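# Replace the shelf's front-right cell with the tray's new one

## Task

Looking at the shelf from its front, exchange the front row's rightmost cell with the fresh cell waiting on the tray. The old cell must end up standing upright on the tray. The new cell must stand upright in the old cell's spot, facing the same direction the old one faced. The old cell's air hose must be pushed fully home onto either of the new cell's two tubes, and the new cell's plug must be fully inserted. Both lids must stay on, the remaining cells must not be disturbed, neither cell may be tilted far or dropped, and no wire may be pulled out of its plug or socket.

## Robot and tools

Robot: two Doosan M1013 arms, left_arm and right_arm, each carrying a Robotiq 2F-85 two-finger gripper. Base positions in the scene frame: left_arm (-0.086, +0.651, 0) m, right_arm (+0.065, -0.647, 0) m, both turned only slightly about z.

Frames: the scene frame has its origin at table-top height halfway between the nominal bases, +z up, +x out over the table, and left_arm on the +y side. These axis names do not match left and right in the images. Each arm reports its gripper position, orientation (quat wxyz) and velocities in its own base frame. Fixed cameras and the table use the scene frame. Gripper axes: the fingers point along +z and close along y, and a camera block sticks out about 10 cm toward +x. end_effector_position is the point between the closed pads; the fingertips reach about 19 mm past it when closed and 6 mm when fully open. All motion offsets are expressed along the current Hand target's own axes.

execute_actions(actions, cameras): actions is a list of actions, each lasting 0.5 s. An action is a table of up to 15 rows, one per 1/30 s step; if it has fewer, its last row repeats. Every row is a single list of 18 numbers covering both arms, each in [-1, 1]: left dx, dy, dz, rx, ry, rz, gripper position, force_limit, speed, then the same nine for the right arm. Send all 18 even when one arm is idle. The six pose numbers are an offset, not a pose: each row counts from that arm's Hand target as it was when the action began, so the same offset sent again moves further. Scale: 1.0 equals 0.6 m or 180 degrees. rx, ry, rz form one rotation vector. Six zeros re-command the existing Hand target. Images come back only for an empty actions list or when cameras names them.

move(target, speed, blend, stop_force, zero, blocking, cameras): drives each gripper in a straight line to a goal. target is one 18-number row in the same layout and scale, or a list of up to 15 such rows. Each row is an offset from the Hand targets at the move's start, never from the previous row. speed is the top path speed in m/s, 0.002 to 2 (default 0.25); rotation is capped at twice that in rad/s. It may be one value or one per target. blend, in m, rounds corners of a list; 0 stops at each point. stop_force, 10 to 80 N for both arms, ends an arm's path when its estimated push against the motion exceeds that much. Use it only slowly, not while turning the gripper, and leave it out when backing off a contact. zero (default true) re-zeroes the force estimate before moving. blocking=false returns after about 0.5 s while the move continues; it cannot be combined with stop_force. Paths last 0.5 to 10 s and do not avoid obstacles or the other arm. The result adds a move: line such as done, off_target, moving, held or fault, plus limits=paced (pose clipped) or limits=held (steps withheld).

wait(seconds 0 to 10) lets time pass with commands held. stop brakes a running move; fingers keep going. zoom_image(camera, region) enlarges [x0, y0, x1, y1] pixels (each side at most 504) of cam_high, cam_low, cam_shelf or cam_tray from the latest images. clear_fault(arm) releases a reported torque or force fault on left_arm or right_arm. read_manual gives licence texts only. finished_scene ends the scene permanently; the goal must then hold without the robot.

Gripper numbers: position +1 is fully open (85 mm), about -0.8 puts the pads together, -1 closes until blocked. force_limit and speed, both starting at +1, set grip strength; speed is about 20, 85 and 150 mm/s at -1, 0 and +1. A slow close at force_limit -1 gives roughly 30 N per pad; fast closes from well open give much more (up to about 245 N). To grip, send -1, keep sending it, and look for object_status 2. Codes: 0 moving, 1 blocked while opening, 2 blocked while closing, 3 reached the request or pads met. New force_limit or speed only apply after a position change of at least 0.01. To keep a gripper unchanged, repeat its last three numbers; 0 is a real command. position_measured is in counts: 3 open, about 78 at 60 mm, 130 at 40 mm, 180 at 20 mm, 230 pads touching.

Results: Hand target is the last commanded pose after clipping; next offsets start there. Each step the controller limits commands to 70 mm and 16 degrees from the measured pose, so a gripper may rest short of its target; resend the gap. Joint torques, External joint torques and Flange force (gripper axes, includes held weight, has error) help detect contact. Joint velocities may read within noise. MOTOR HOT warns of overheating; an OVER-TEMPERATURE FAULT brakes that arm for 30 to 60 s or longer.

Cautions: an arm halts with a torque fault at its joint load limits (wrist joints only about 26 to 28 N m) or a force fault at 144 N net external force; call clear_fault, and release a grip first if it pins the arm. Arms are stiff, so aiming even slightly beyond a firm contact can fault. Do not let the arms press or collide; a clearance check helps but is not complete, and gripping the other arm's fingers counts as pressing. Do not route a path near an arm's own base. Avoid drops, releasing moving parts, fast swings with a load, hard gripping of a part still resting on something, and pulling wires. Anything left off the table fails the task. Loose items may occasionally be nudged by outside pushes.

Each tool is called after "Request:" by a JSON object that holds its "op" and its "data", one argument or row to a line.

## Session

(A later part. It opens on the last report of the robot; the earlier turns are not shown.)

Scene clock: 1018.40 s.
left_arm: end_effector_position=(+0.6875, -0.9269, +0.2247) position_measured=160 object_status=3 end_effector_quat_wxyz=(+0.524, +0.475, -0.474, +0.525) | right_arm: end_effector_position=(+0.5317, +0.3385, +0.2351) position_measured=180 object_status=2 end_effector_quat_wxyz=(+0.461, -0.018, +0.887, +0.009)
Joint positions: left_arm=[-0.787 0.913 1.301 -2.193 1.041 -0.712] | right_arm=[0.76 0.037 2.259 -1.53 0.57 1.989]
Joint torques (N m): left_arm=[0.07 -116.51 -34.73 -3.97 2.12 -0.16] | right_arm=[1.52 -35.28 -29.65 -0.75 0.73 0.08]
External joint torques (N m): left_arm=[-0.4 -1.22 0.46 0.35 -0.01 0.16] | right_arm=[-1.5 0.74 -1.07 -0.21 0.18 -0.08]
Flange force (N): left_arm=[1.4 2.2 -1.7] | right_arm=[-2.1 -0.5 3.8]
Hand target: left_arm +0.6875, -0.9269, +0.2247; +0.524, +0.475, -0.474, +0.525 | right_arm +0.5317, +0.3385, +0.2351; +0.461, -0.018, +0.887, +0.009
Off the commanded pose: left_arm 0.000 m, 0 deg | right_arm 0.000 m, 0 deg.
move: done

Request:
{"op": "move", "data": {
  "target": [-0.041,0,-0.0208,0,-0.0317,0,-0.25,-0.5,-0.5,0,0,0,0,0,0,-1,-0.6,-1],
  "speed": 0.08
}}

Request:
{"op": "move", "data": {
  "target": [0,0,0.1167,0,0,0,-0.25,-0.5,-0.5,0,0,0,0,0,0,-1,-0.6,-1],
  "speed": 0.03,
  "stop_force": 10,
  "cameras": ["cam_high","cam_low","cam_shelf"]
}}

Request:
{"op": "zoom_image", "data": {
  "camera": "cam_low",
  "region": [434, 184, 504, 254]
}}

Request:
{"op": "zoom_image", "data": {
  "camera": "cam_high",
  "region": [340, 235, 390, 285]
}}

Request:
{"op": "zoom_image", "data": {
  "camera": "cam_shelf",
  "region": [105, 205, 175, 275]
}}

Scene clock: 1038.33 s.
left_arm: end_effector_position=(+0.6875, -0.9169, +0.1990) position_measured=160 object_status=3 end_effector_quat_wxyz=(+0.499, +0.501, -0.499, +0.501) | right_arm: end_effector_position=(+0.5317, +0.3385, +0.2351) position_measured=180 object_status=2 end_effector_quat_wxyz=(+0.461, -0.018, +0.887, +0.009)
Joint positions: left_arm=[-0.778 0.9 1.322 -2.111 0.977 -0.751] | right_arm=[0.76 0.037 2.259 -1.53 0.57 1.989]
Joint torques (N m): left_arm=[0.34 -115.6 -34.53 -3.71 2.05 -0.14] | right_arm=[1.22 -35.27 -29.65 -0.75 0.7 0.11]
External joint torques (N m): left_arm=[-0.19 -1.51 0.44 0.31 0.01 0.14] | right_arm=[-1.24 0.79 -1.05 -0.21 0.21 -0.11]
Flange force (N): left_arm=[1.5 2.3 -2.2] | right_arm=[-1.9 0.0 3.4]
Hand target: left_arm +0.6875, -0.9169, +0.1990; +0.499, +0.501, -0.499, +0.501 | right_arm +0.5317, +0.3385, +0.2351; +0.461, -0.018, +0.887, +0.009
Off the commanded pose: left_arm 0.000 m, 0 deg | right_arm 0.000 m, 0 deg.
move: done

Scene clock: 1041.37 s.
left_arm: end_effector_position=(+0.6876, -0.9869, +0.1990) position_measured=160 object_status=3 end_effector_quat_wxyz=(+0.499, +0.501, -0.499, +0.501) | right_arm: end_effector_position=(+0.5317, +0.3385, +0.2351) position_measured=180 object_status=2 end_effector_quat_wxyz=(+0.461, -0.018, +0.887, +0.009)
Joint positions: left_arm=[-0.829 0.968 1.18 -2.11 0.903 -0.803] | right_arm=[0.76 0.037 2.259 -1.53 0.57 1.989]
Joint torques (N m): left_arm=[2.63 -121.88 -37.84 -4.39 1.28 -0.17] | right_arm=[3.55 -35.36 -28.93 -0.41 0.13 0.12]
External joint torques (N m): left_arm=[-2.72 -1.54 1.62 0.91 0.68 0.17] | right_arm=[-3.61 0.97 -1.74 -0.56 0.78 -0.13]
Flange force (N): left_arm=[1.3 6.1 -4.0] | right_arm=[-3.7 -2.6 7.3]
Hand target: left_arm +0.6876, -0.9869, +0.1990; +0.499, +0.501, -0.499, +0.501 | right_arm +0.5317, +0.3385, +0.2351; +0.461, -0.018, +0.887, +0.009
Off the commanded pose: left_arm 0.000 m, 0 deg | right_arm 0.000 m, 0 deg.
move: done
Images, in order (width x height): cam_high 504x504, cam_low 504x504, cam_shelf 504x504.

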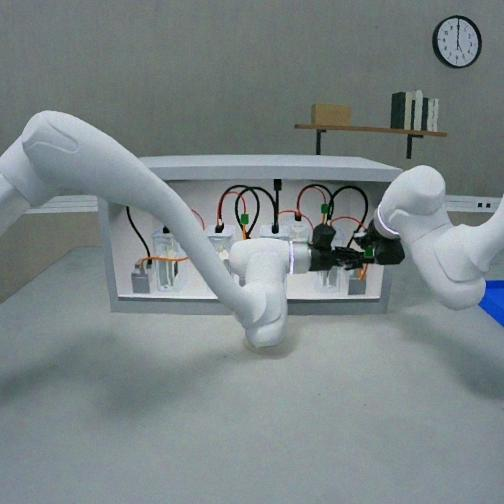

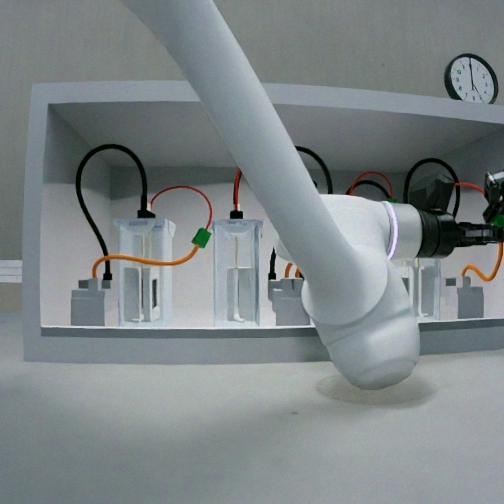

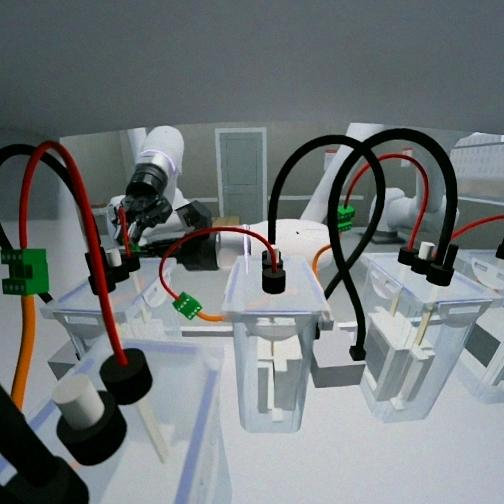

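Scaled by 7.200 from the camera's 504x504 image, which has a finer 720x720 frame.

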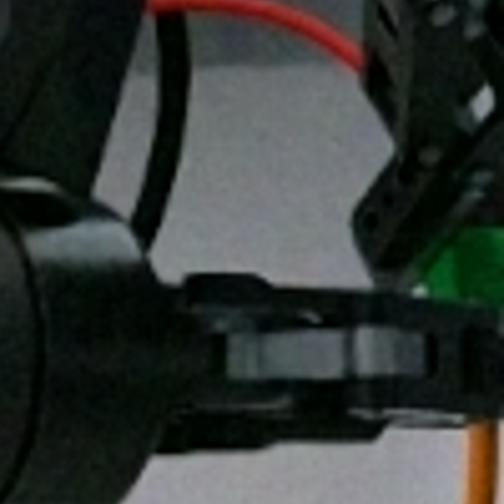

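Scaled by 10.080 from the camera's 504x504 image, which has a finer 720x720 frame.

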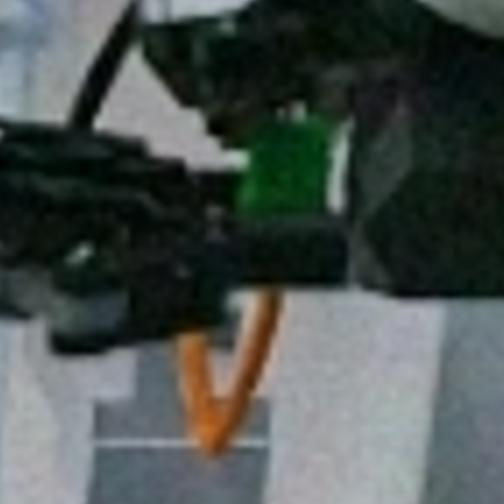

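Scaled by 7.200 from the camera's 504x504 image, which has a finer 720x720 frame.

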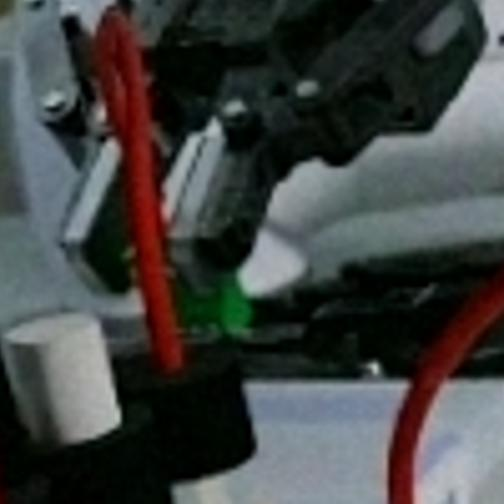

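Request:
{"op": "move", "data": {
  "target": [0,0.0083,0,0,0,0,-0.25,-0.5,-0.5,0,0,0,0,0,0,-1,-0.6,-1],
  "speed": 0.03
}}

Scene clock: 1064.13 s.
left_arm: end_effector_position=(+0.6827, -0.9869, +0.1990) position_measured=160 object_status=3 end_effector_quat_wxyz=(+0.499, +0.501, -0.499, +0.501) | right_arm: end_effector_position=(+0.5317, +0.3385, +0.2351) position_measured=180 object_status=2 end_effector_quat_wxyz=(+0.461, -0.018, +0.887, +0.009)
Joint positions: left_arm=[-0.833 0.963 1.191 -2.117 0.903 -0.795] | right_arm=[0.76 0.037 2.259 -1.53 0.57 1.989]
Joint torques (N m): left_arm=[0.36 -121.17 -36.45 -3.78 2.01 -0.11] | right_arm=[1.28 -35.53 -29.96 -0.74 0.76 -0.02]
External joint torques (N m): left_arm=[-0.55 -1.28 0.53 0.32 -0.04 0.12] | right_arm=[-1.3 1.02 -0.76 -0.23 0.14 0.02]
Flange force (N): left_arm=[1.3 2.6 -2.1] | right_arm=[-1.0 -0.2 4.2]
Hand target: left_arm +0.6827, -0.9869, +0.1990; +0.499, +0.501, -0.499, +0.501 | right_arm +0.5317, +0.3385, +0.2351; +0.461, -0.018, +0.887, +0.009
Off the commanded pose: left_arm 0.000 m, 0 deg | right_arm 0.000 m, 0 deg.
move: done

Request:
{"op": "move", "data": {
  "target": [0.005,0.0042,0,0,0,0,-0.25,-0.5,-0.5,0,0,0,0,0,0,-1,-0.6,-1],
  "speed": 0.03
}}

Request:
{"op": "move", "data": {
  "target": [0,0,0,0,0,0,-0.5,-0.6,-1,0,0,0,0,0,0,-1,-0.6,-1]
}}

Scene clock: 1072.23 s.
left_arm: end_effector_position=(+0.6801, -0.9869, +0.2020) position_measured=160 object_status=3 end_effector_quat_wxyz=(+0.499, +0.501, -0.499, +0.501) | right_arm: end_effector_position=(+0.5317, +0.3385, +0.2351) position_measured=180 object_status=2 end_effector_quat_wxyz=(+0.461, -0.018, +0.887, +0.009)
Joint positions: left_arm=[-0.835 0.957 1.196 -2.118 0.902 -0.794] | right_arm=[0.76 0.037 2.259 -1.53 0.57 1.989]
Joint torques (N m): left_arm=[0.17 -121.23 -36.45 -3.8 1.95 -0.13] | right_arm=[1.08 -35.69 -29.98 -0.8 0.78 0.06]
External joint torques (N m): left_arm=[0.03 -1.31 0.39 0.32 0.03 0.13] | right_arm=[-1.07 1.06 -0.72 -0.17 0.12 -0.06]
Flange force (N): left_arm=[1.3 1.9 -2.3] | right_arm=[-1.1 0.2 3.6]
Hand target: left_arm +0.6801, -0.9869, +0.2020; +0.499, +0.501, -0.499, +0.501 | right_arm +0.5317, +0.3385, +0.2351; +0.461, -0.018, +0.887, +0.009
Off the commanded pose: left_arm 0.000 m, 0 deg | right_arm 0.000 m, 0 deg.
move: done

Scene clock: 1073.07 s.
left_arm: end_effector_position=(+0.6802, -0.9869, +0.2020) position_measured=189 object_status=0 end_effector_quat_wxyz=(+0.499, +0.501, -0.499, +0.501) | right_arm: end_effector_position=(+0.5317, +0.3385, +0.2351) position_measured=180 object_status=2 end_effector_quat_wxyz=(+0.461, -0.018, +0.887, +0.009)
Joint positions: left_arm=[-0.835 0.957 1.196 -2.118 0.901 -0.794] | right_arm=[0.76 0.037 2.259 -1.53 0.57 1.989]
Joint torques (N m): left_arm=[-14.77 -124.67 -36.06 -1.98 5.2 0.08] | right_arm=[-1.81 -32.71 -34.67 -1.65 0.99 0.16]
External joint torques (N m): left_arm=[14.95 2.81 0.22 -1.48 -3.25 -0.08] | right_arm=[1.79 -1.91 3.9 0.68 -0.09 -0.16]
Flange force (N): left_arm=[-1.9 -11.9 -4.5] | right_arm=[3.8 -3.0 -9.2]
Hand target: left_arm +0.6801, -0.9869, +0.2020; +0.499, +0.501, -0.499, +0.501 | right_arm +0.5317, +0.3385, +0.2351; +0.461, -0.018, +0.887, +0.009
Off the commanded pose: left_arm 0.000 m, 0 deg | right_arm 0.000 m, 0 deg.
move: done

Request:
{"op": "move", "data": {
  "target": [0,-0.0033,0,0,0,0,-0.5,-0.6,-1,0,0,0,0,0,0,-1,-0.6,-1],
  "speed": 0.02,
  "cameras": ["cam_high","cam_low","cam_shelf"]
}}

Request:
{"op": "zoom_image", "data": {
  "camera": "cam_high",
  "region": [340, 235, 390, 285]
}}

Request:
{"op": "zoom_image", "data": {
  "camera": "cam_shelf",
  "region": [105, 205, 175, 275]
}}

Scene clock: 1084.83 s.
left_arm: end_effector_position=(+0.6821, -0.9870, +0.2020) position_measured=189 object_status=2 end_effector_quat_wxyz=(+0.499, +0.501, -0.499, +0.501) | right_arm: end_effector_position=(+0.5317, +0.3385, +0.2351) position_measured=180 object_status=2 end_effector_quat_wxyz=(+0.461, -0.018, +0.887, +0.009)
Joint positions: left_arm=[-0.833 0.959 1.191 -2.115 0.902 -0.797] | right_arm=[0.76 0.037 2.259 -1.53 0.57 1.989]
Joint torques (N m): left_arm=[2.05 -125.6 -40.93 -5.1 1.82 -0.17] | right_arm=[4.02 -33.23 -27.49 0 -0.8 0.24]
External joint torques (N m): left_arm=[-1.93 3.3 4.94 1.63 0.13 0.17] | right_arm=[-3.99 -1.43 -3.23 -0.97 1.71 -0.24]
Flange force (N): left_arm=[-3.0 6.5 -6.0] | right_arm=[-6.3 -3.5 4.3]
Hand target: left_arm +0.6821, -0.9869, +0.2020; +0.499, +0.501, -0.499, +0.501 | right_arm +0.5317, +0.3385, +0.2351; +0.461, -0.018, +0.887, +0.009
Off the commanded pose: left_arm 0.000 m, 0 deg | right_arm 0.000 m, 0 deg.
move: done
Images, in order (width x height): cam_high 504x504, cam_low 504x504, cam_shelf 504x504.

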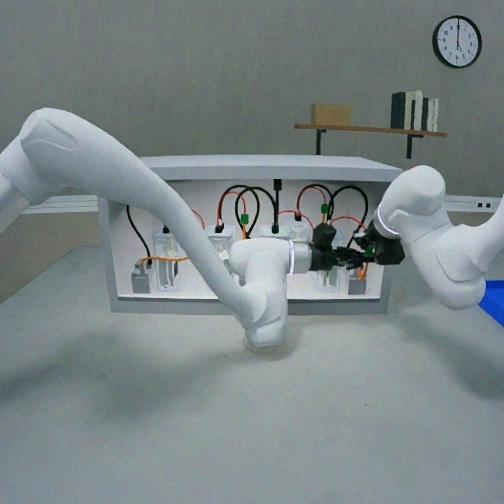

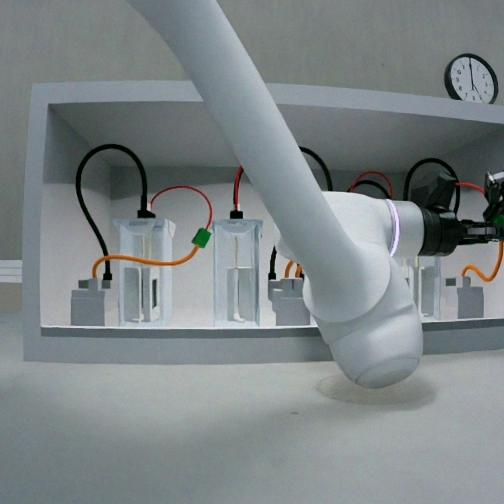

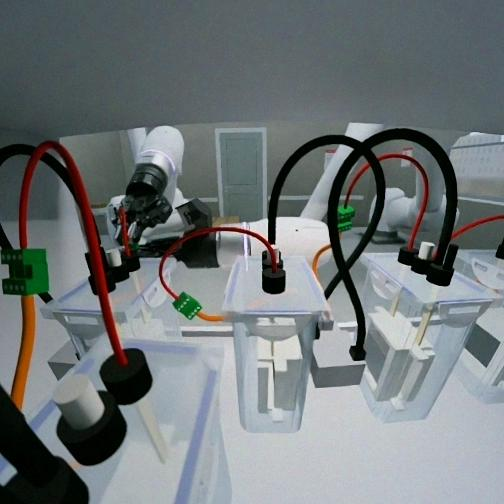

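Scaled by 10.080 from the camera's 504x504 image, which has a finer 720x720 frame.

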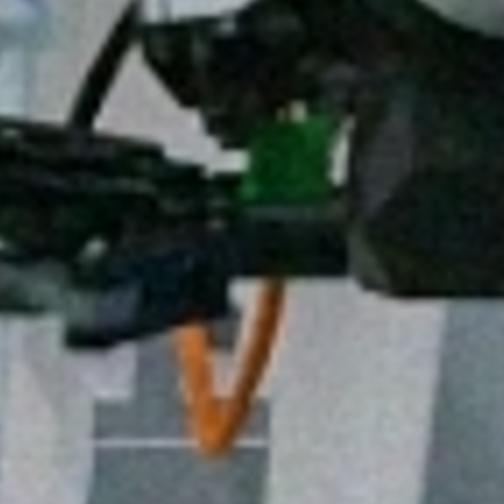

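Scaled by 7.200 from the camera's 504x504 image, which has a finer 720x720 frame.

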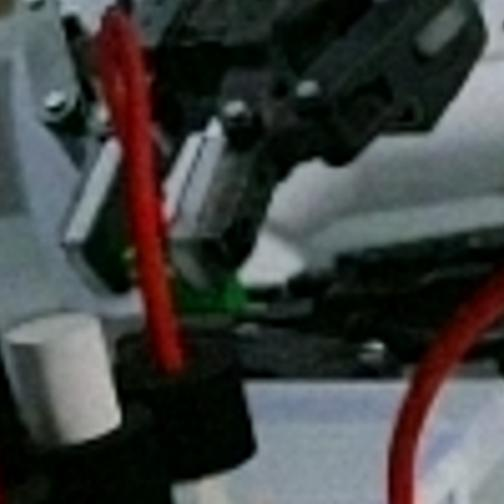

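Request:
{"op": "move", "data": {
  "target": [0,0.001,0,0,0,0,-1,-0.4,-1,0,0,0,0,0,0,-1,-0.6,-1],
  "speed": 0.02
}}

Request:
{"op": "wait", "data": {
  "seconds": 0.5
}}

Scene clock: 1092.83 s.
left_arm: end_effector_position=(+0.6816, -0.9869, +0.2020) position_measured=191 object_status=2 end_effector_quat_wxyz=(+0.499, +0.501, -0.499, +0.501) | right_arm: end_effector_position=(+0.5317, +0.3385, +0.2351) position_measured=180 object_status=2 end_effector_quat_wxyz=(+0.461, -0.018, +0.887, +0.009)
Joint positions: left_arm=[-0.834 0.959 1.193 -2.116 0.901 -0.796] | right_arm=[0.76 0.037 2.259 -1.53 0.57 1.989]
Joint torques (N m): left_arm=[-6.86 -125.05 -37.36 -3.19 3.89 0.07] | right_arm=[-1.14 -33.64 -31.13 -0.96 0.83 0.16]
External joint torques (N m): left_arm=[6.55 1.93 1.14 -0.31 -1.9 -0.07] | right_arm=[1.09 -0.76 0.42 -0.01 0.07 -0.16]
Flange force (N): left_arm=[-1.1 -4.3 -2.9] | right_arm=[0.6 0.6 -3.2]
Hand target: left_arm +0.6815, -0.9869, +0.2020; +0.499, +0.501, -0.499, +0.501 | right_arm +0.5317, +0.3385, +0.2351; +0.461, -0.018, +0.887, +0.009
Off the commanded pose: left_arm 0.000 m, 0 deg | right_arm 0.000 m, 0 deg.
move: done

Scene clock: 1093.33 s.
left_arm: end_effector_position=(+0.6815, -0.9869, +0.2020) position_measured=191 object_status=2 end_effector_quat_wxyz=(+0.499, +0.501, -0.499, +0.501) | right_arm: end_effector_position=(+0.5317, +0.3385, +0.2351) position_measured=180 object_status=2 end_effector_quat_wxyz=(+0.461, -0.018, +0.887, +0.009)
Joint positions: left_arm=[-0.834 0.959 1.193 -2.116 0.901 -0.796] | right_arm=[0.76 0.037 2.259 -1.53 0.57 1.989]
Joint torques (N m): left_arm=[-7.35 -125.25 -37.39 -3.08 3.94 0.11] | right_arm=[-0.9 -33.13 -31.69 -0.96 0.85 0.17]
External joint torques (N m): left_arm=[7.15 2.94 1.45 -0.39 -1.98 -0.11] | right_arm=[0.86 -1.38 0.95 -0.01 0.06 -0.17]
Flange force (N): left_arm=[-2.1 -5.0 -2.8] | right_arm=[0.8 -1.2 -4.2]
Hand target: left_arm +0.6815, -0.9869, +0.2020; +0.499, +0.501, -0.499, +0.501 | right_arm +0.5317, +0.3385, +0.2351; +0.461, -0.018, +0.887, +0.009
Tool commands: left_gripper/position=-1.0 left_gripper/force_limit=-0.4 left_gripper/speed=-1.0 right_gripper/position=-1.0 right_gripper/force_limit=-0.6 right_gripper/speed=-1.0
Off the commanded pose: left_arm 0.000 m, 0 deg | right_arm 0.000 m, 0 deg.
wait: 0.50 s; at rest by 0.17 s

Request:
{"op": "move", "data": {
  "target": [0,0,0,0,0,0,-1,-0.4,-1,-0.0068,0,-0.0048,0,0,0,-1,-0.6,-1],
  "speed": 0.03,
  "cameras": ["cam_high","cam_low","cam_shelf"]
}}

Request:
{"op": "zoom_image", "data": {
  "camera": "cam_high",
  "region": [340, 235, 390, 285]
}}

Request:
{"op": "zoom_image", "data": {
  "camera": "cam_shelf",
  "region": [105, 205, 175, 275]
}}

Scene clock: 1101.73 s.
left_arm: end_effector_position=(+0.6815, -0.9869, +0.2021) position_measured=191 object_status=2 end_effector_quat_wxyz=(+0.499, +0.501, -0.499, +0.501) | right_arm: end_effector_position=(+0.5317, +0.3385, +0.2401) position_measured=180 object_status=2 end_effector_quat_wxyz=(+0.461, -0.018, +0.887, +0.009)
Joint positions: left_arm=[-0.834 0.959 1.193 -2.116 0.902 -0.796] | right_arm=[0.76 0.031 2.255 -1.512 0.571 1.967]
Joint torques (N m): left_arm=[-9.08 -100.29 -24.98 -0.04 -0.32 0.03] | right_arm=[3.21 -44.93 -44.81 -3.42 0.93 0.25]
External joint torques (N m): left_arm=[8.89 -21.75 -10.89 -3.42 2.28 -0.03] | right_arm=[-3.19 10.67 13.73 2.5 -0.07 -0.25]
Flange force (N): left_arm=[18.5 -2.9 -8.1] | right_arm=[15.0 -7.0 9.1]
Hand target: left_arm +0.6815, -0.9869, +0.2020; +0.499, +0.501, -0.499, +0.501 | right_arm +0.5317, +0.3385, +0.2401; +0.461, -0.018, +0.887, +0.009
Off the commanded pose: left_arm 0.000 m, 0 deg | right_arm 0.000 m, 0 deg.
move: done
Images, in order (width x height): cam_high 504x504, cam_low 504x504, cam_shelf 504x504.

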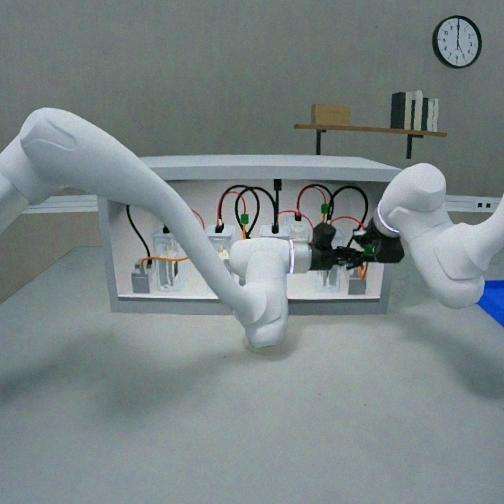

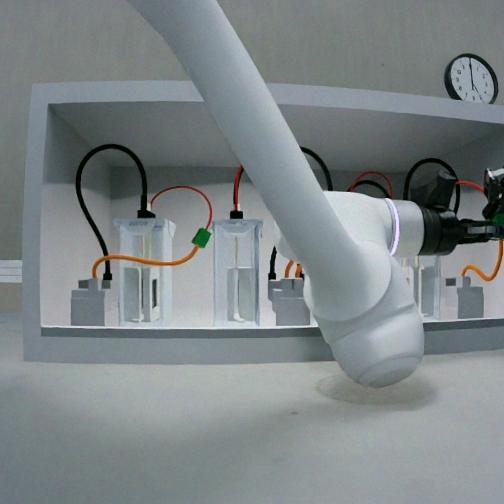

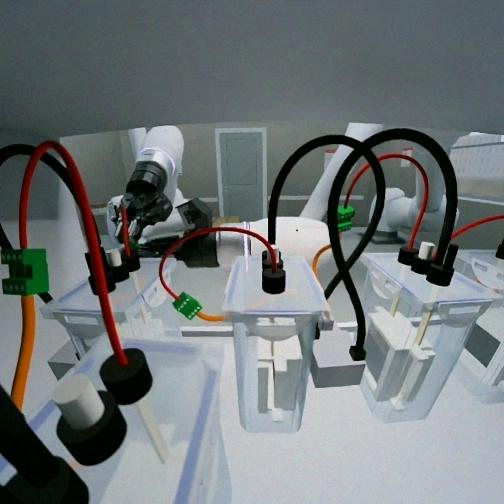

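Scaled by 10.080 from the camera's 504x504 image, which has a finer 720x720 frame.

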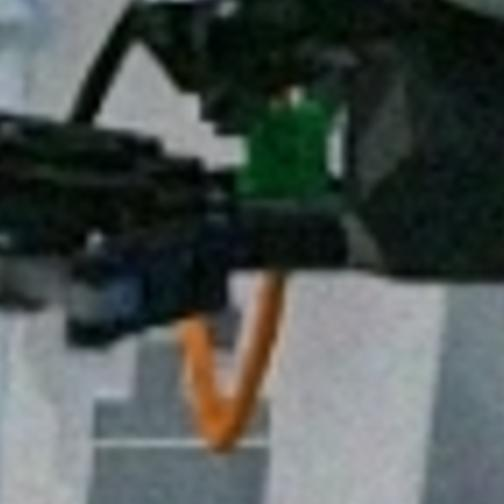

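Scaled by 7.200 from the camera's 504x504 image, which has a finer 720x720 frame.

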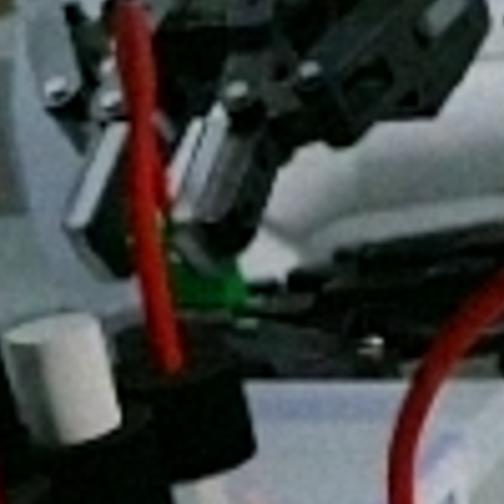

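Request:
{"op": "move", "data": {
  "target": [0,0,0,0,0,0,-1,-0.4,-1,-0.0068,0,-0.0048,0,0,0,-1,-0.6,-1],
  "speed": 0.03
}}

Request:
{"op": "move", "data": {
  "target": [0,0,0,0,0,0,-1,-0.4,-1,-0.0068,0,-0.0048,0,0,0,-1,-0.6,-1],
  "speed": 0.03,
  "cameras": ["cam_high","cam_low","cam_shelf"]
}}

Request:
{"op": "zoom_image", "data": {
  "camera": "cam_high",
  "region": [340, 235, 390, 285]
}}

Request:
{"op": "zoom_image", "data": {
  "camera": "cam_shelf",
  "region": [105, 205, 175, 275]
}}

Scene clock: 1111.50 s.
left_arm: end_effector_position=(+0.6815, -0.9869, +0.2021) position_measured=194 object_status=0 end_effector_quat_wxyz=(+0.499, +0.501, -0.499, +0.501) | right_arm: end_effector_position=(+0.5317, +0.3384, +0.2450) position_measured=180 object_status=2 end_effector_quat_wxyz=(+0.461, -0.018, +0.887, +0.009)
Joint positions: left_arm=[-0.834 0.959 1.193 -2.116 0.902 -0.796] | right_arm=[0.76 0.024 2.25 -1.494 0.572 1.946]
Joint torques (N m): left_arm=[-7.04 -101.02 -25.48 -0.42 -0.48 -0.08] | right_arm=[2.81 -44.48 -43.94 -3.09 0.91 0.23]
External joint torques (N m): left_arm=[7.02 -21.4 -10.53 -3.05 2.44 0.08] | right_arm=[-2.86 10.58 12.47 2.22 -0.09 -0.23]
Flange force (N): left_arm=[18.2 -1.4 -7.4] | right_arm=[14.0 -5.4 10.1]
Hand target: left_arm +0.6815, -0.9869, +0.2020; +0.499, +0.501, -0.499, +0.501 | right_arm +0.5317, +0.3385, +0.2451; +0.461, -0.018, +0.887, +0.009
Off the commanded pose: left_arm 0.000 m, 0 deg | right_arm 0.000 m, 0 deg.
move: done

Scene clock: 1112.63 s.
left_arm: end_effector_position=(+0.6815, -0.9869, +0.2020) position_measured=215 object_status=0 end_effector_quat_wxyz=(+0.499, +0.501, -0.499, +0.501) | right_arm: end_effector_position=(+0.5317, +0.3385, +0.2501) position_measured=180 object_status=2 end_effector_quat_wxyz=(+0.461, -0.018, +0.887, +0.009)
Joint positions: left_arm=[-0.834 0.959 1.193 -2.116 0.901 -0.796] | right_arm=[0.76 0.017 2.245 -1.476 0.573 1.925]
Joint torques (N m): left_arm=[0.96 -122 -37.16 -3.98 1.84 -0.12] | right_arm=[1.81 -34.25 -31.28 -0.54 0.62 0]
External joint torques (N m): left_arm=[-0.84 -0.16 1.24 0.52 0.12 0.12] | right_arm=[-1.8 0.52 -0.57 -0.28 0.16 0]
Flange force (N): left_arm=[0.1 2.9 -2.4] | right_arm=[-1.4 -1.9 3.8]
Hand target: left_arm +0.6815, -0.9869, +0.2020; +0.499, +0.501, -0.499, +0.501 | right_arm +0.5317, +0.3385, +0.2501; +0.461, -0.018, +0.887, +0.009
Off the commanded pose: left_arm 0.000 m, 0 deg | right_arm 0.000 m, 0 deg.
move: done
Images, in order (width x height): cam_high 504x504, cam_low 504x504, cam_shelf 504x504.

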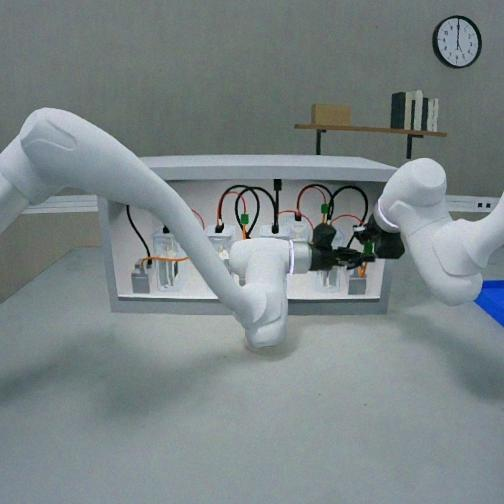

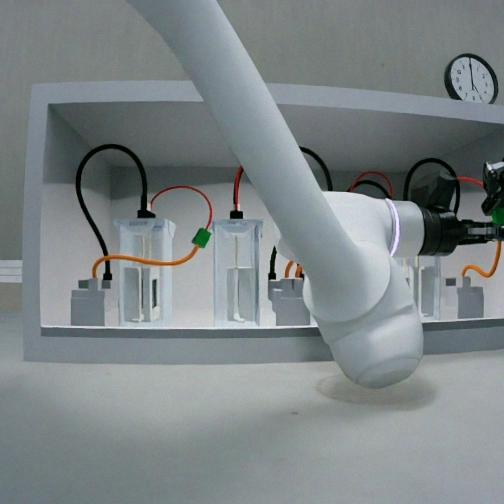

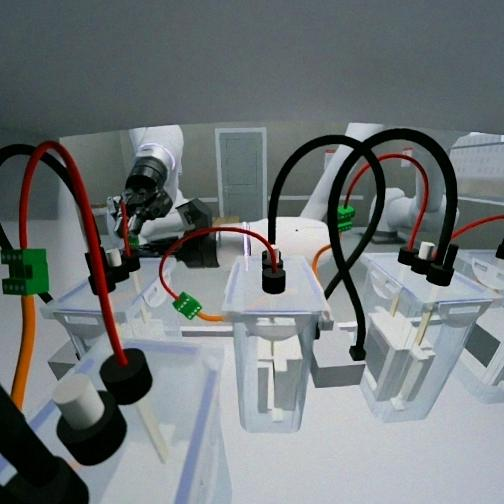

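Scaled by 10.080 from the camera's 504x504 image, which has a finer 720x720 frame.

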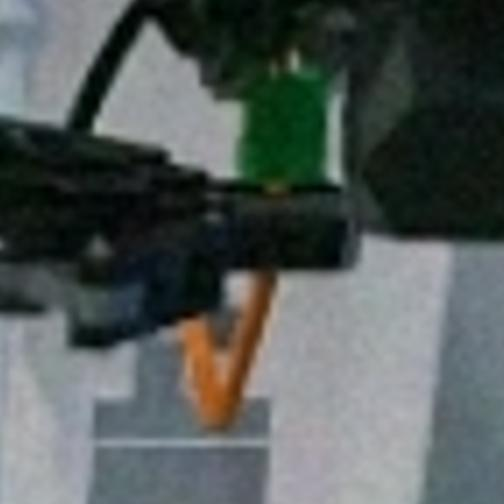

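Scaled by 7.200 from the camera's 504x504 image, which has a finer 720x720 frame.

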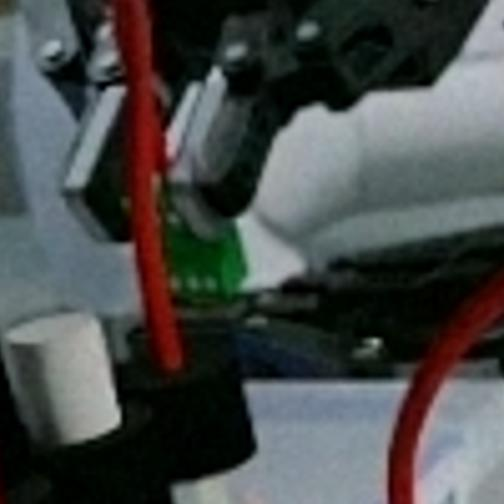

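Request:
{"op": "move", "data": {
  "target": [0,0,0,0,0,0,-0.25,1,-0.5,0,0,0,0,0,0,-1,-0.6,-1]
}}

Request:
{"op": "move", "data": {
  "target": [0.0258,0,0,0,0,0,-0.25,1,-0.5,0,0,0,0,0,0,-0.97,0.8,-1],
  "speed": 0.03,
  "cameras": ["cam_high","cam_low","cam_shelf"]
}}

Request:
{"op": "zoom_image", "data": {
  "camera": "cam_high",
  "region": [340, 225, 390, 275]
}}

Request:
{"op": "zoom_image", "data": {
  "camera": "cam_low",
  "region": [434, 174, 504, 244]
}}

Request:
{"op": "zoom_image", "data": {
  "camera": "cam_shelf",
  "region": [105, 195, 175, 265]
}}

Scene clock: 1135.80 s.
left_arm: end_effector_position=(+0.6815, -0.9869, +0.2020) position_measured=160 object_status=0 end_effector_quat_wxyz=(+0.499, +0.501, -0.499, +0.501) | right_arm: end_effector_position=(+0.5317, +0.3385, +0.2501) position_measured=180 object_status=2 end_effector_quat_wxyz=(+0.461, -0.018, +0.887, +0.009)
Joint positions: left_arm=[-0.834 0.959 1.193 -2.116 0.901 -0.796] | right_arm=[0.76 0.017 2.245 -1.476 0.573 1.925]
Joint torques (N m): left_arm=[0 -121.53 -36.52 -3.84 1.98 -0.07] | right_arm=[1.13 -35.26 -31.38 -0.7 0.72 0.11]
External joint torques (N m): left_arm=[-0.34 -0.26 0.77 0.39 -0.02 0.07] | right_arm=[-1.17 1.77 -0.43 -0.11 0.05 -0.12]
Flange force (N): left_arm=[0.3 1.7 -1.7] | right_arm=[-1.0 0.5 4.5]
Hand target: left_arm +0.6815, -0.9869, +0.2020; +0.499, +0.501, -0.499, +0.501 | right_arm +0.5317, +0.3385, +0.2501; +0.461, -0.018, +0.887, +0.009
Off the commanded pose: left_arm 0.000 m, 0 deg | right_arm 0.000 m, 0 deg.
move: done

Scene clock: 1136.57 s.
left_arm: end_effector_position=(+0.6815, -0.9869, +0.2174) position_measured=160 object_status=3 end_effector_quat_wxyz=(+0.499, +0.501, -0.499, +0.501) | right_arm: end_effector_position=(+0.5317, +0.3385, +0.2501) position_measured=184 object_status=2 end_effector_quat_wxyz=(+0.461, -0.018, +0.887, +0.009)
Joint positions: left_arm=[-0.834 0.944 1.19 -2.104 0.893 -0.815] | right_arm=[0.76 0.017 2.245 -1.476 0.573 1.925]
Joint torques (N m): left_arm=[0.46 -120.39 -36.83 -3.84 1.95 -0.13] | right_arm=[1.61 -35.57 -31.39 -0.72 0.64 0.17]
External joint torques (N m): left_arm=[-0.04 -1.43 0.43 0.38 -0.05 0.13] | right_arm=[-1.65 2.13 -0.4 -0.1 0.13 -0.17]
Flange force (N): left_arm=[1.4 2.1 -2.4] | right_arm=[-1.4 0.1 5.5]
Hand target: left_arm +0.6815, -0.9869, +0.2175; +0.499, +0.501, -0.499, +0.501 | right_arm +0.5317, +0.3385, +0.2501; +0.461, -0.018, +0.887, +0.009
Off the commanded pose: left_arm 0.000 m, 0 deg | right_arm 0.000 m, 0 deg.
move: done
Images, in order (width x height): cam_high 504x504, cam_low 504x504, cam_shelf 504x504.

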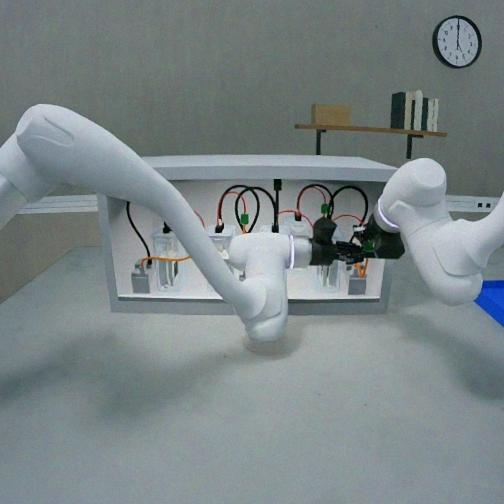

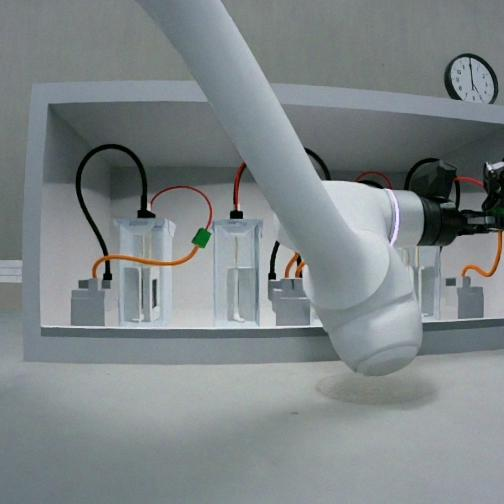

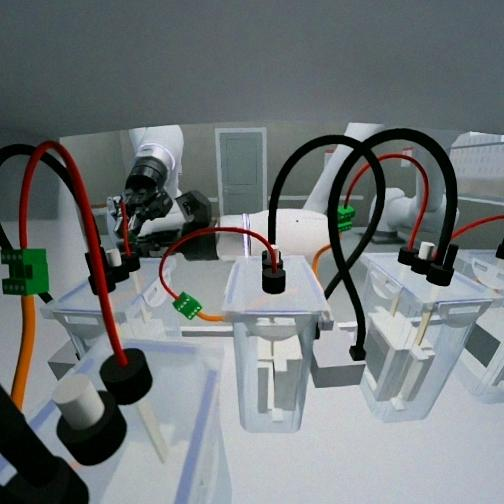

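Scaled by 10.080 from the camera's 504x504 image, which has a finer 720x720 frame.

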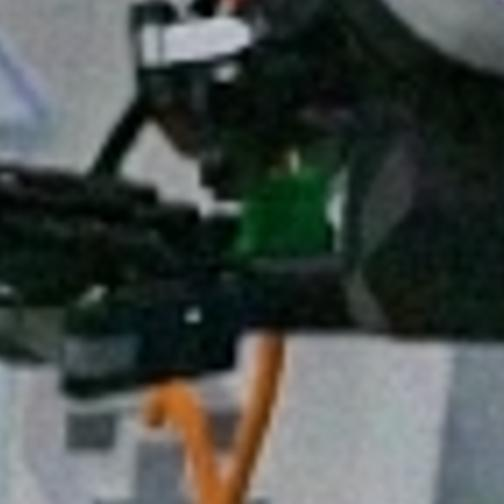

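Scaled by 7.200 from the camera's 504x504 image, which has a finer 720x720 frame.

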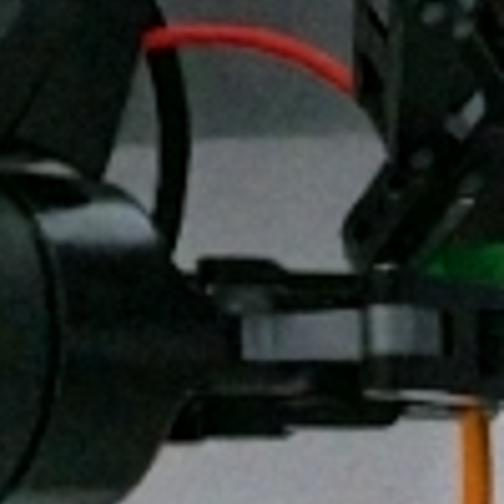

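Scaled by 7.200 from the camera's 504x504 image, which has a finer 720x720 frame.

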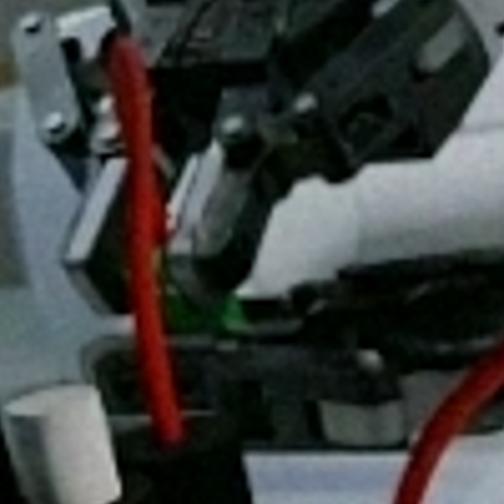

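Request:
{"op": "move", "data": {
  "target": [0,0,0,0,0,0,-1,0.8,-1,0,0,0,0,0,0,-0.97,0.8,-1]
}}

Request:
{"op": "wait", "data": {
  "seconds": 0.5
}}

Scene clock: 1145.23 s.
left_arm: end_effector_position=(+0.6816, -0.9869, +0.2175) position_measured=194 object_status=0 end_effector_quat_wxyz=(+0.499, +0.501, -0.499, +0.501) | right_arm: end_effector_position=(+0.5317, +0.3385, +0.2501) position_measured=184 object_status=2 end_effector_quat_wxyz=(+0.461, -0.018, +0.887, +0.009)
Joint positions: left_arm=[-0.834 0.944 1.19 -2.104 0.893 -0.815] | right_arm=[0.76 0.017 2.245 -1.476 0.573 1.925]
Joint torques (N m): left_arm=[-14.37 -123.81 -36.79 -1.98 4.98 0.16] | right_arm=[-0.62 -33.31 -36.32 -1.68 0.34 0.06]
External joint torques (N m): left_arm=[14.1 2.06 0.41 -1.49 -3.05 -0.16] | right_arm=[0.57 -0.1 4.55 0.86 0.43 -0.06]
Flange force (N): left_arm=[-1.2 -10.1 -5.3] | right_arm=[4.9 -3.1 -5.4]
Hand target: left_arm +0.6815, -0.9869, +0.2175; +0.499, +0.501, -0.499, +0.501 | right_arm +0.5317, +0.3385, +0.2501; +0.461, -0.018, +0.887, +0.009
Off the commanded pose: left_arm 0.000 m, 0 deg | right_arm 0.000 m, 0 deg.
move: done

Scene clock: 1145.73 s.
left_arm: end_effector_position=(+0.6815, -0.9869, +0.2175) position_measured=194 object_status=2 end_effector_quat_wxyz=(+0.499, +0.501, -0.499, +0.501) | right_arm: end_effector_position=(+0.5317, +0.3385, +0.2501) position_measured=184 object_status=2 end_effector_quat_wxyz=(+0.461, -0.018, +0.887, +0.009)
Joint positions: left_arm=[-0.834 0.944 1.19 -2.104 0.893 -0.815] | right_arm=[0.76 0.017 2.245 -1.476 0.573 1.925]
Joint torques (N m): left_arm=[-14.57 -124.17 -36.56 -2.02 4.94 0.09] | right_arm=[-0.59 -33.33 -36.5 -1.68 0.29 0.1]
External joint torques (N m): left_arm=[14.48 2.52 0.23 -1.44 -3.02 -0.09] | right_arm=[0.64 -0.66 4.62 0.85 0.49 -0.1]
Flange force (N): left_arm=[-1.7 -11.2 -4.7] | right_arm=[4.8 -3.7 -6.6]
Hand target: left_arm +0.6815, -0.9869, +0.2175; +0.499, +0.501, -0.499, +0.501 | right_arm +0.5317, +0.3385, +0.2501; +0.461, -0.018, +0.887, +0.009
Tool commands: left_gripper/position=-1.0 left_gripper/force_limit=+0.8 left_gripper/speed=-1.0 right_gripper/position=-0.97 right_gripper/force_limit=+0.8 right_gripper/speed=-1.0
Off the commanded pose: left_arm 0.000 m, 0 deg | right_arm 0.000 m, 0 deg.
wait: 0.50 s; at rest by 0.17 s

Request:
{"op": "move", "data": {
  "target": [0,-0.0013,0,0,0,0,-1,0.8,-1,-0.0082,0,-0.0057,0,0,0,-0.97,0.8,-1],
  "speed": 0.03
}}

Request:
{"op": "move", "data": {
  "target": [0,0,0,0,0,0,-1,0.8,-1,-0.0055,0,-0.0038,0,0,0,-0.97,0.8,-1],
  "speed": 0.03,
  "cameras": ["cam_high","cam_low","cam_shelf"]
}}

Request:
{"op": "zoom_image", "data": {
  "camera": "cam_high",
  "region": [340, 225, 390, 275]
}}

Request:
{"op": "zoom_image", "data": {
  "camera": "cam_shelf",
  "region": [105, 195, 175, 265]
}}

Scene clock: 1162.77 s.
left_arm: end_effector_position=(+0.6823, -0.9869, +0.2175) position_measured=194 object_status=2 end_effector_quat_wxyz=(+0.499, +0.501, -0.499, +0.501) | right_arm: end_effector_position=(+0.5317, +0.3385, +0.2561) position_measured=184 object_status=2 end_effector_quat_wxyz=(+0.461, -0.018, +0.887, +0.009)
Joint positions: left_arm=[-0.833 0.945 1.188 -2.103 0.893 -0.817] | right_arm=[0.76 0.009 2.239 -1.455 0.574 1.9]
Joint torques (N m): left_arm=[-6.11 -96.88 -22.72 0.04 -1.12 -0.06] | right_arm=[0.56 -46.47 -46.03 -3.42 1.91 0.22]
External joint torques (N m): left_arm=[6.09 -24.81 -13.62 -3.5 3.04 0.06] | right_arm=[-0.6 13.24 13.8 2.65 -1.19 -0.22]
Flange force (N): left_arm=[21.2 -2.9 -4.6] | right_arm=[17.3 -1.2 11.7]
Hand target: left_arm +0.6823, -0.9869, +0.2175; +0.499, +0.501, -0.499, +0.501 | right_arm +0.5317, +0.3385, +0.2561; +0.461, -0.018, +0.887, +0.009
Off the commanded pose: left_arm 0.000 m, 0 deg | right_arm 0.000 m, 0 deg.
move: done

Scene clock: 1163.47 s.
left_arm: end_effector_position=(+0.6824, -0.9869, +0.2176) position_measured=194 object_status=2 end_effector_quat_wxyz=(+0.499, +0.501, -0.499, +0.501) | right_arm: end_effector_position=(+0.5318, +0.3385, +0.2601) position_measured=184 object_status=2 end_effector_quat_wxyz=(+0.461, -0.018, +0.887, +0.009)
Joint positions: left_arm=[-0.833 0.945 1.188 -2.103 0.893 -0.817] | right_arm=[0.76 0.004 2.235 -1.441 0.575 1.883]
Joint torques (N m): left_arm=[-9.28 -86.73 -15.37 2.37 -1.43 -0.01] | right_arm=[-2.13 -50.74 -52.81 -4.85 3.19 0.02]
External joint torques (N m): left_arm=[9.21 -36.91 -21.63 -5.89 3.39 0.01] | right_arm=[2.11 17.94 20.32 4.12 -2.51 -0.02]
Flange force (N): left_arm=[32.0 -6.5 -2.9] | right_arm=[27.5 0.7 12.2]
Hand target: left_arm +0.6823, -0.9869, +0.2175; +0.499, +0.501, -0.499, +0.501 | right_arm +0.5318, +0.3385, +0.2601; +0.461, -0.018, +0.887, +0.009
Off the commanded pose: left_arm 0.000 m, 0 deg | right_arm 0.000 m, 0 deg.
move: done
Images, in order (width x height): cam_high 504x504, cam_low 504x504, cam_shelf 504x504.

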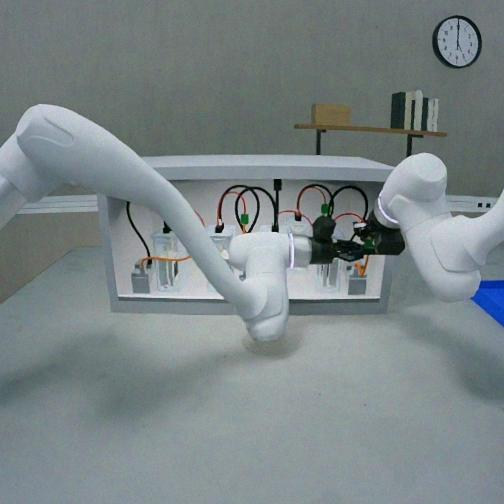

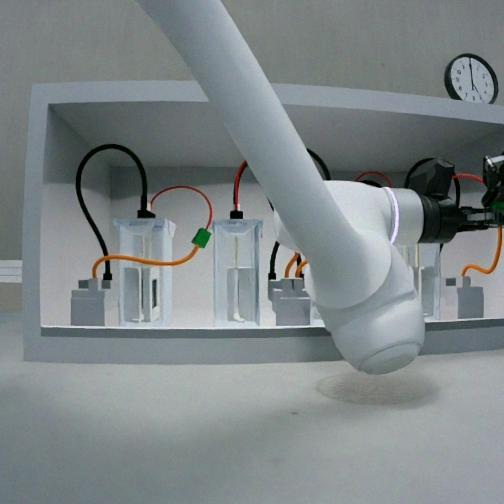

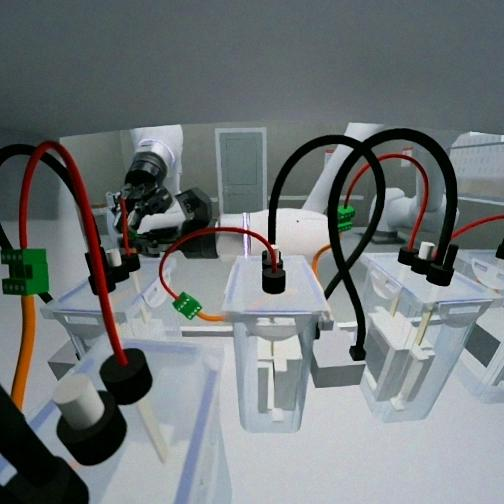

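Scaled by 10.080 from the camera's 504x504 image, which has a finer 720x720 frame.

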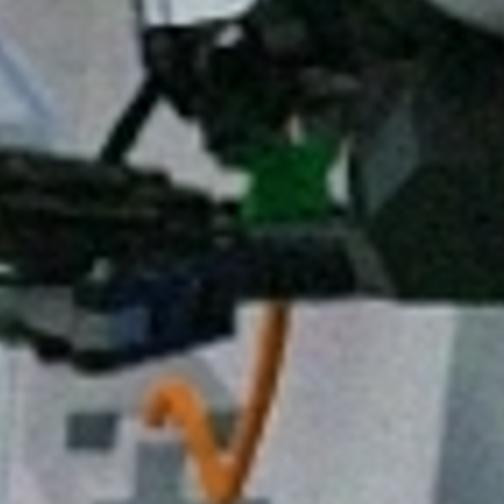

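Scaled by 7.200 from the camera's 504x504 image, which has a finer 720x720 frame.

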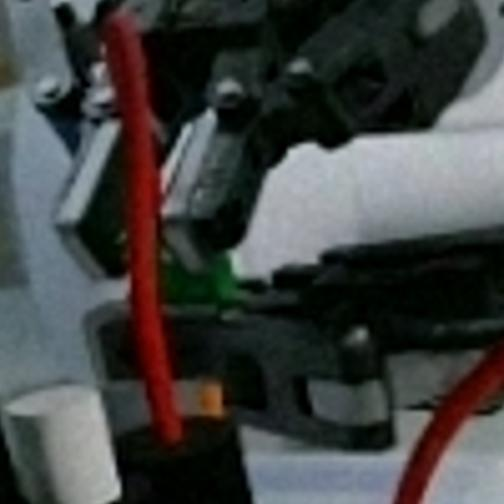

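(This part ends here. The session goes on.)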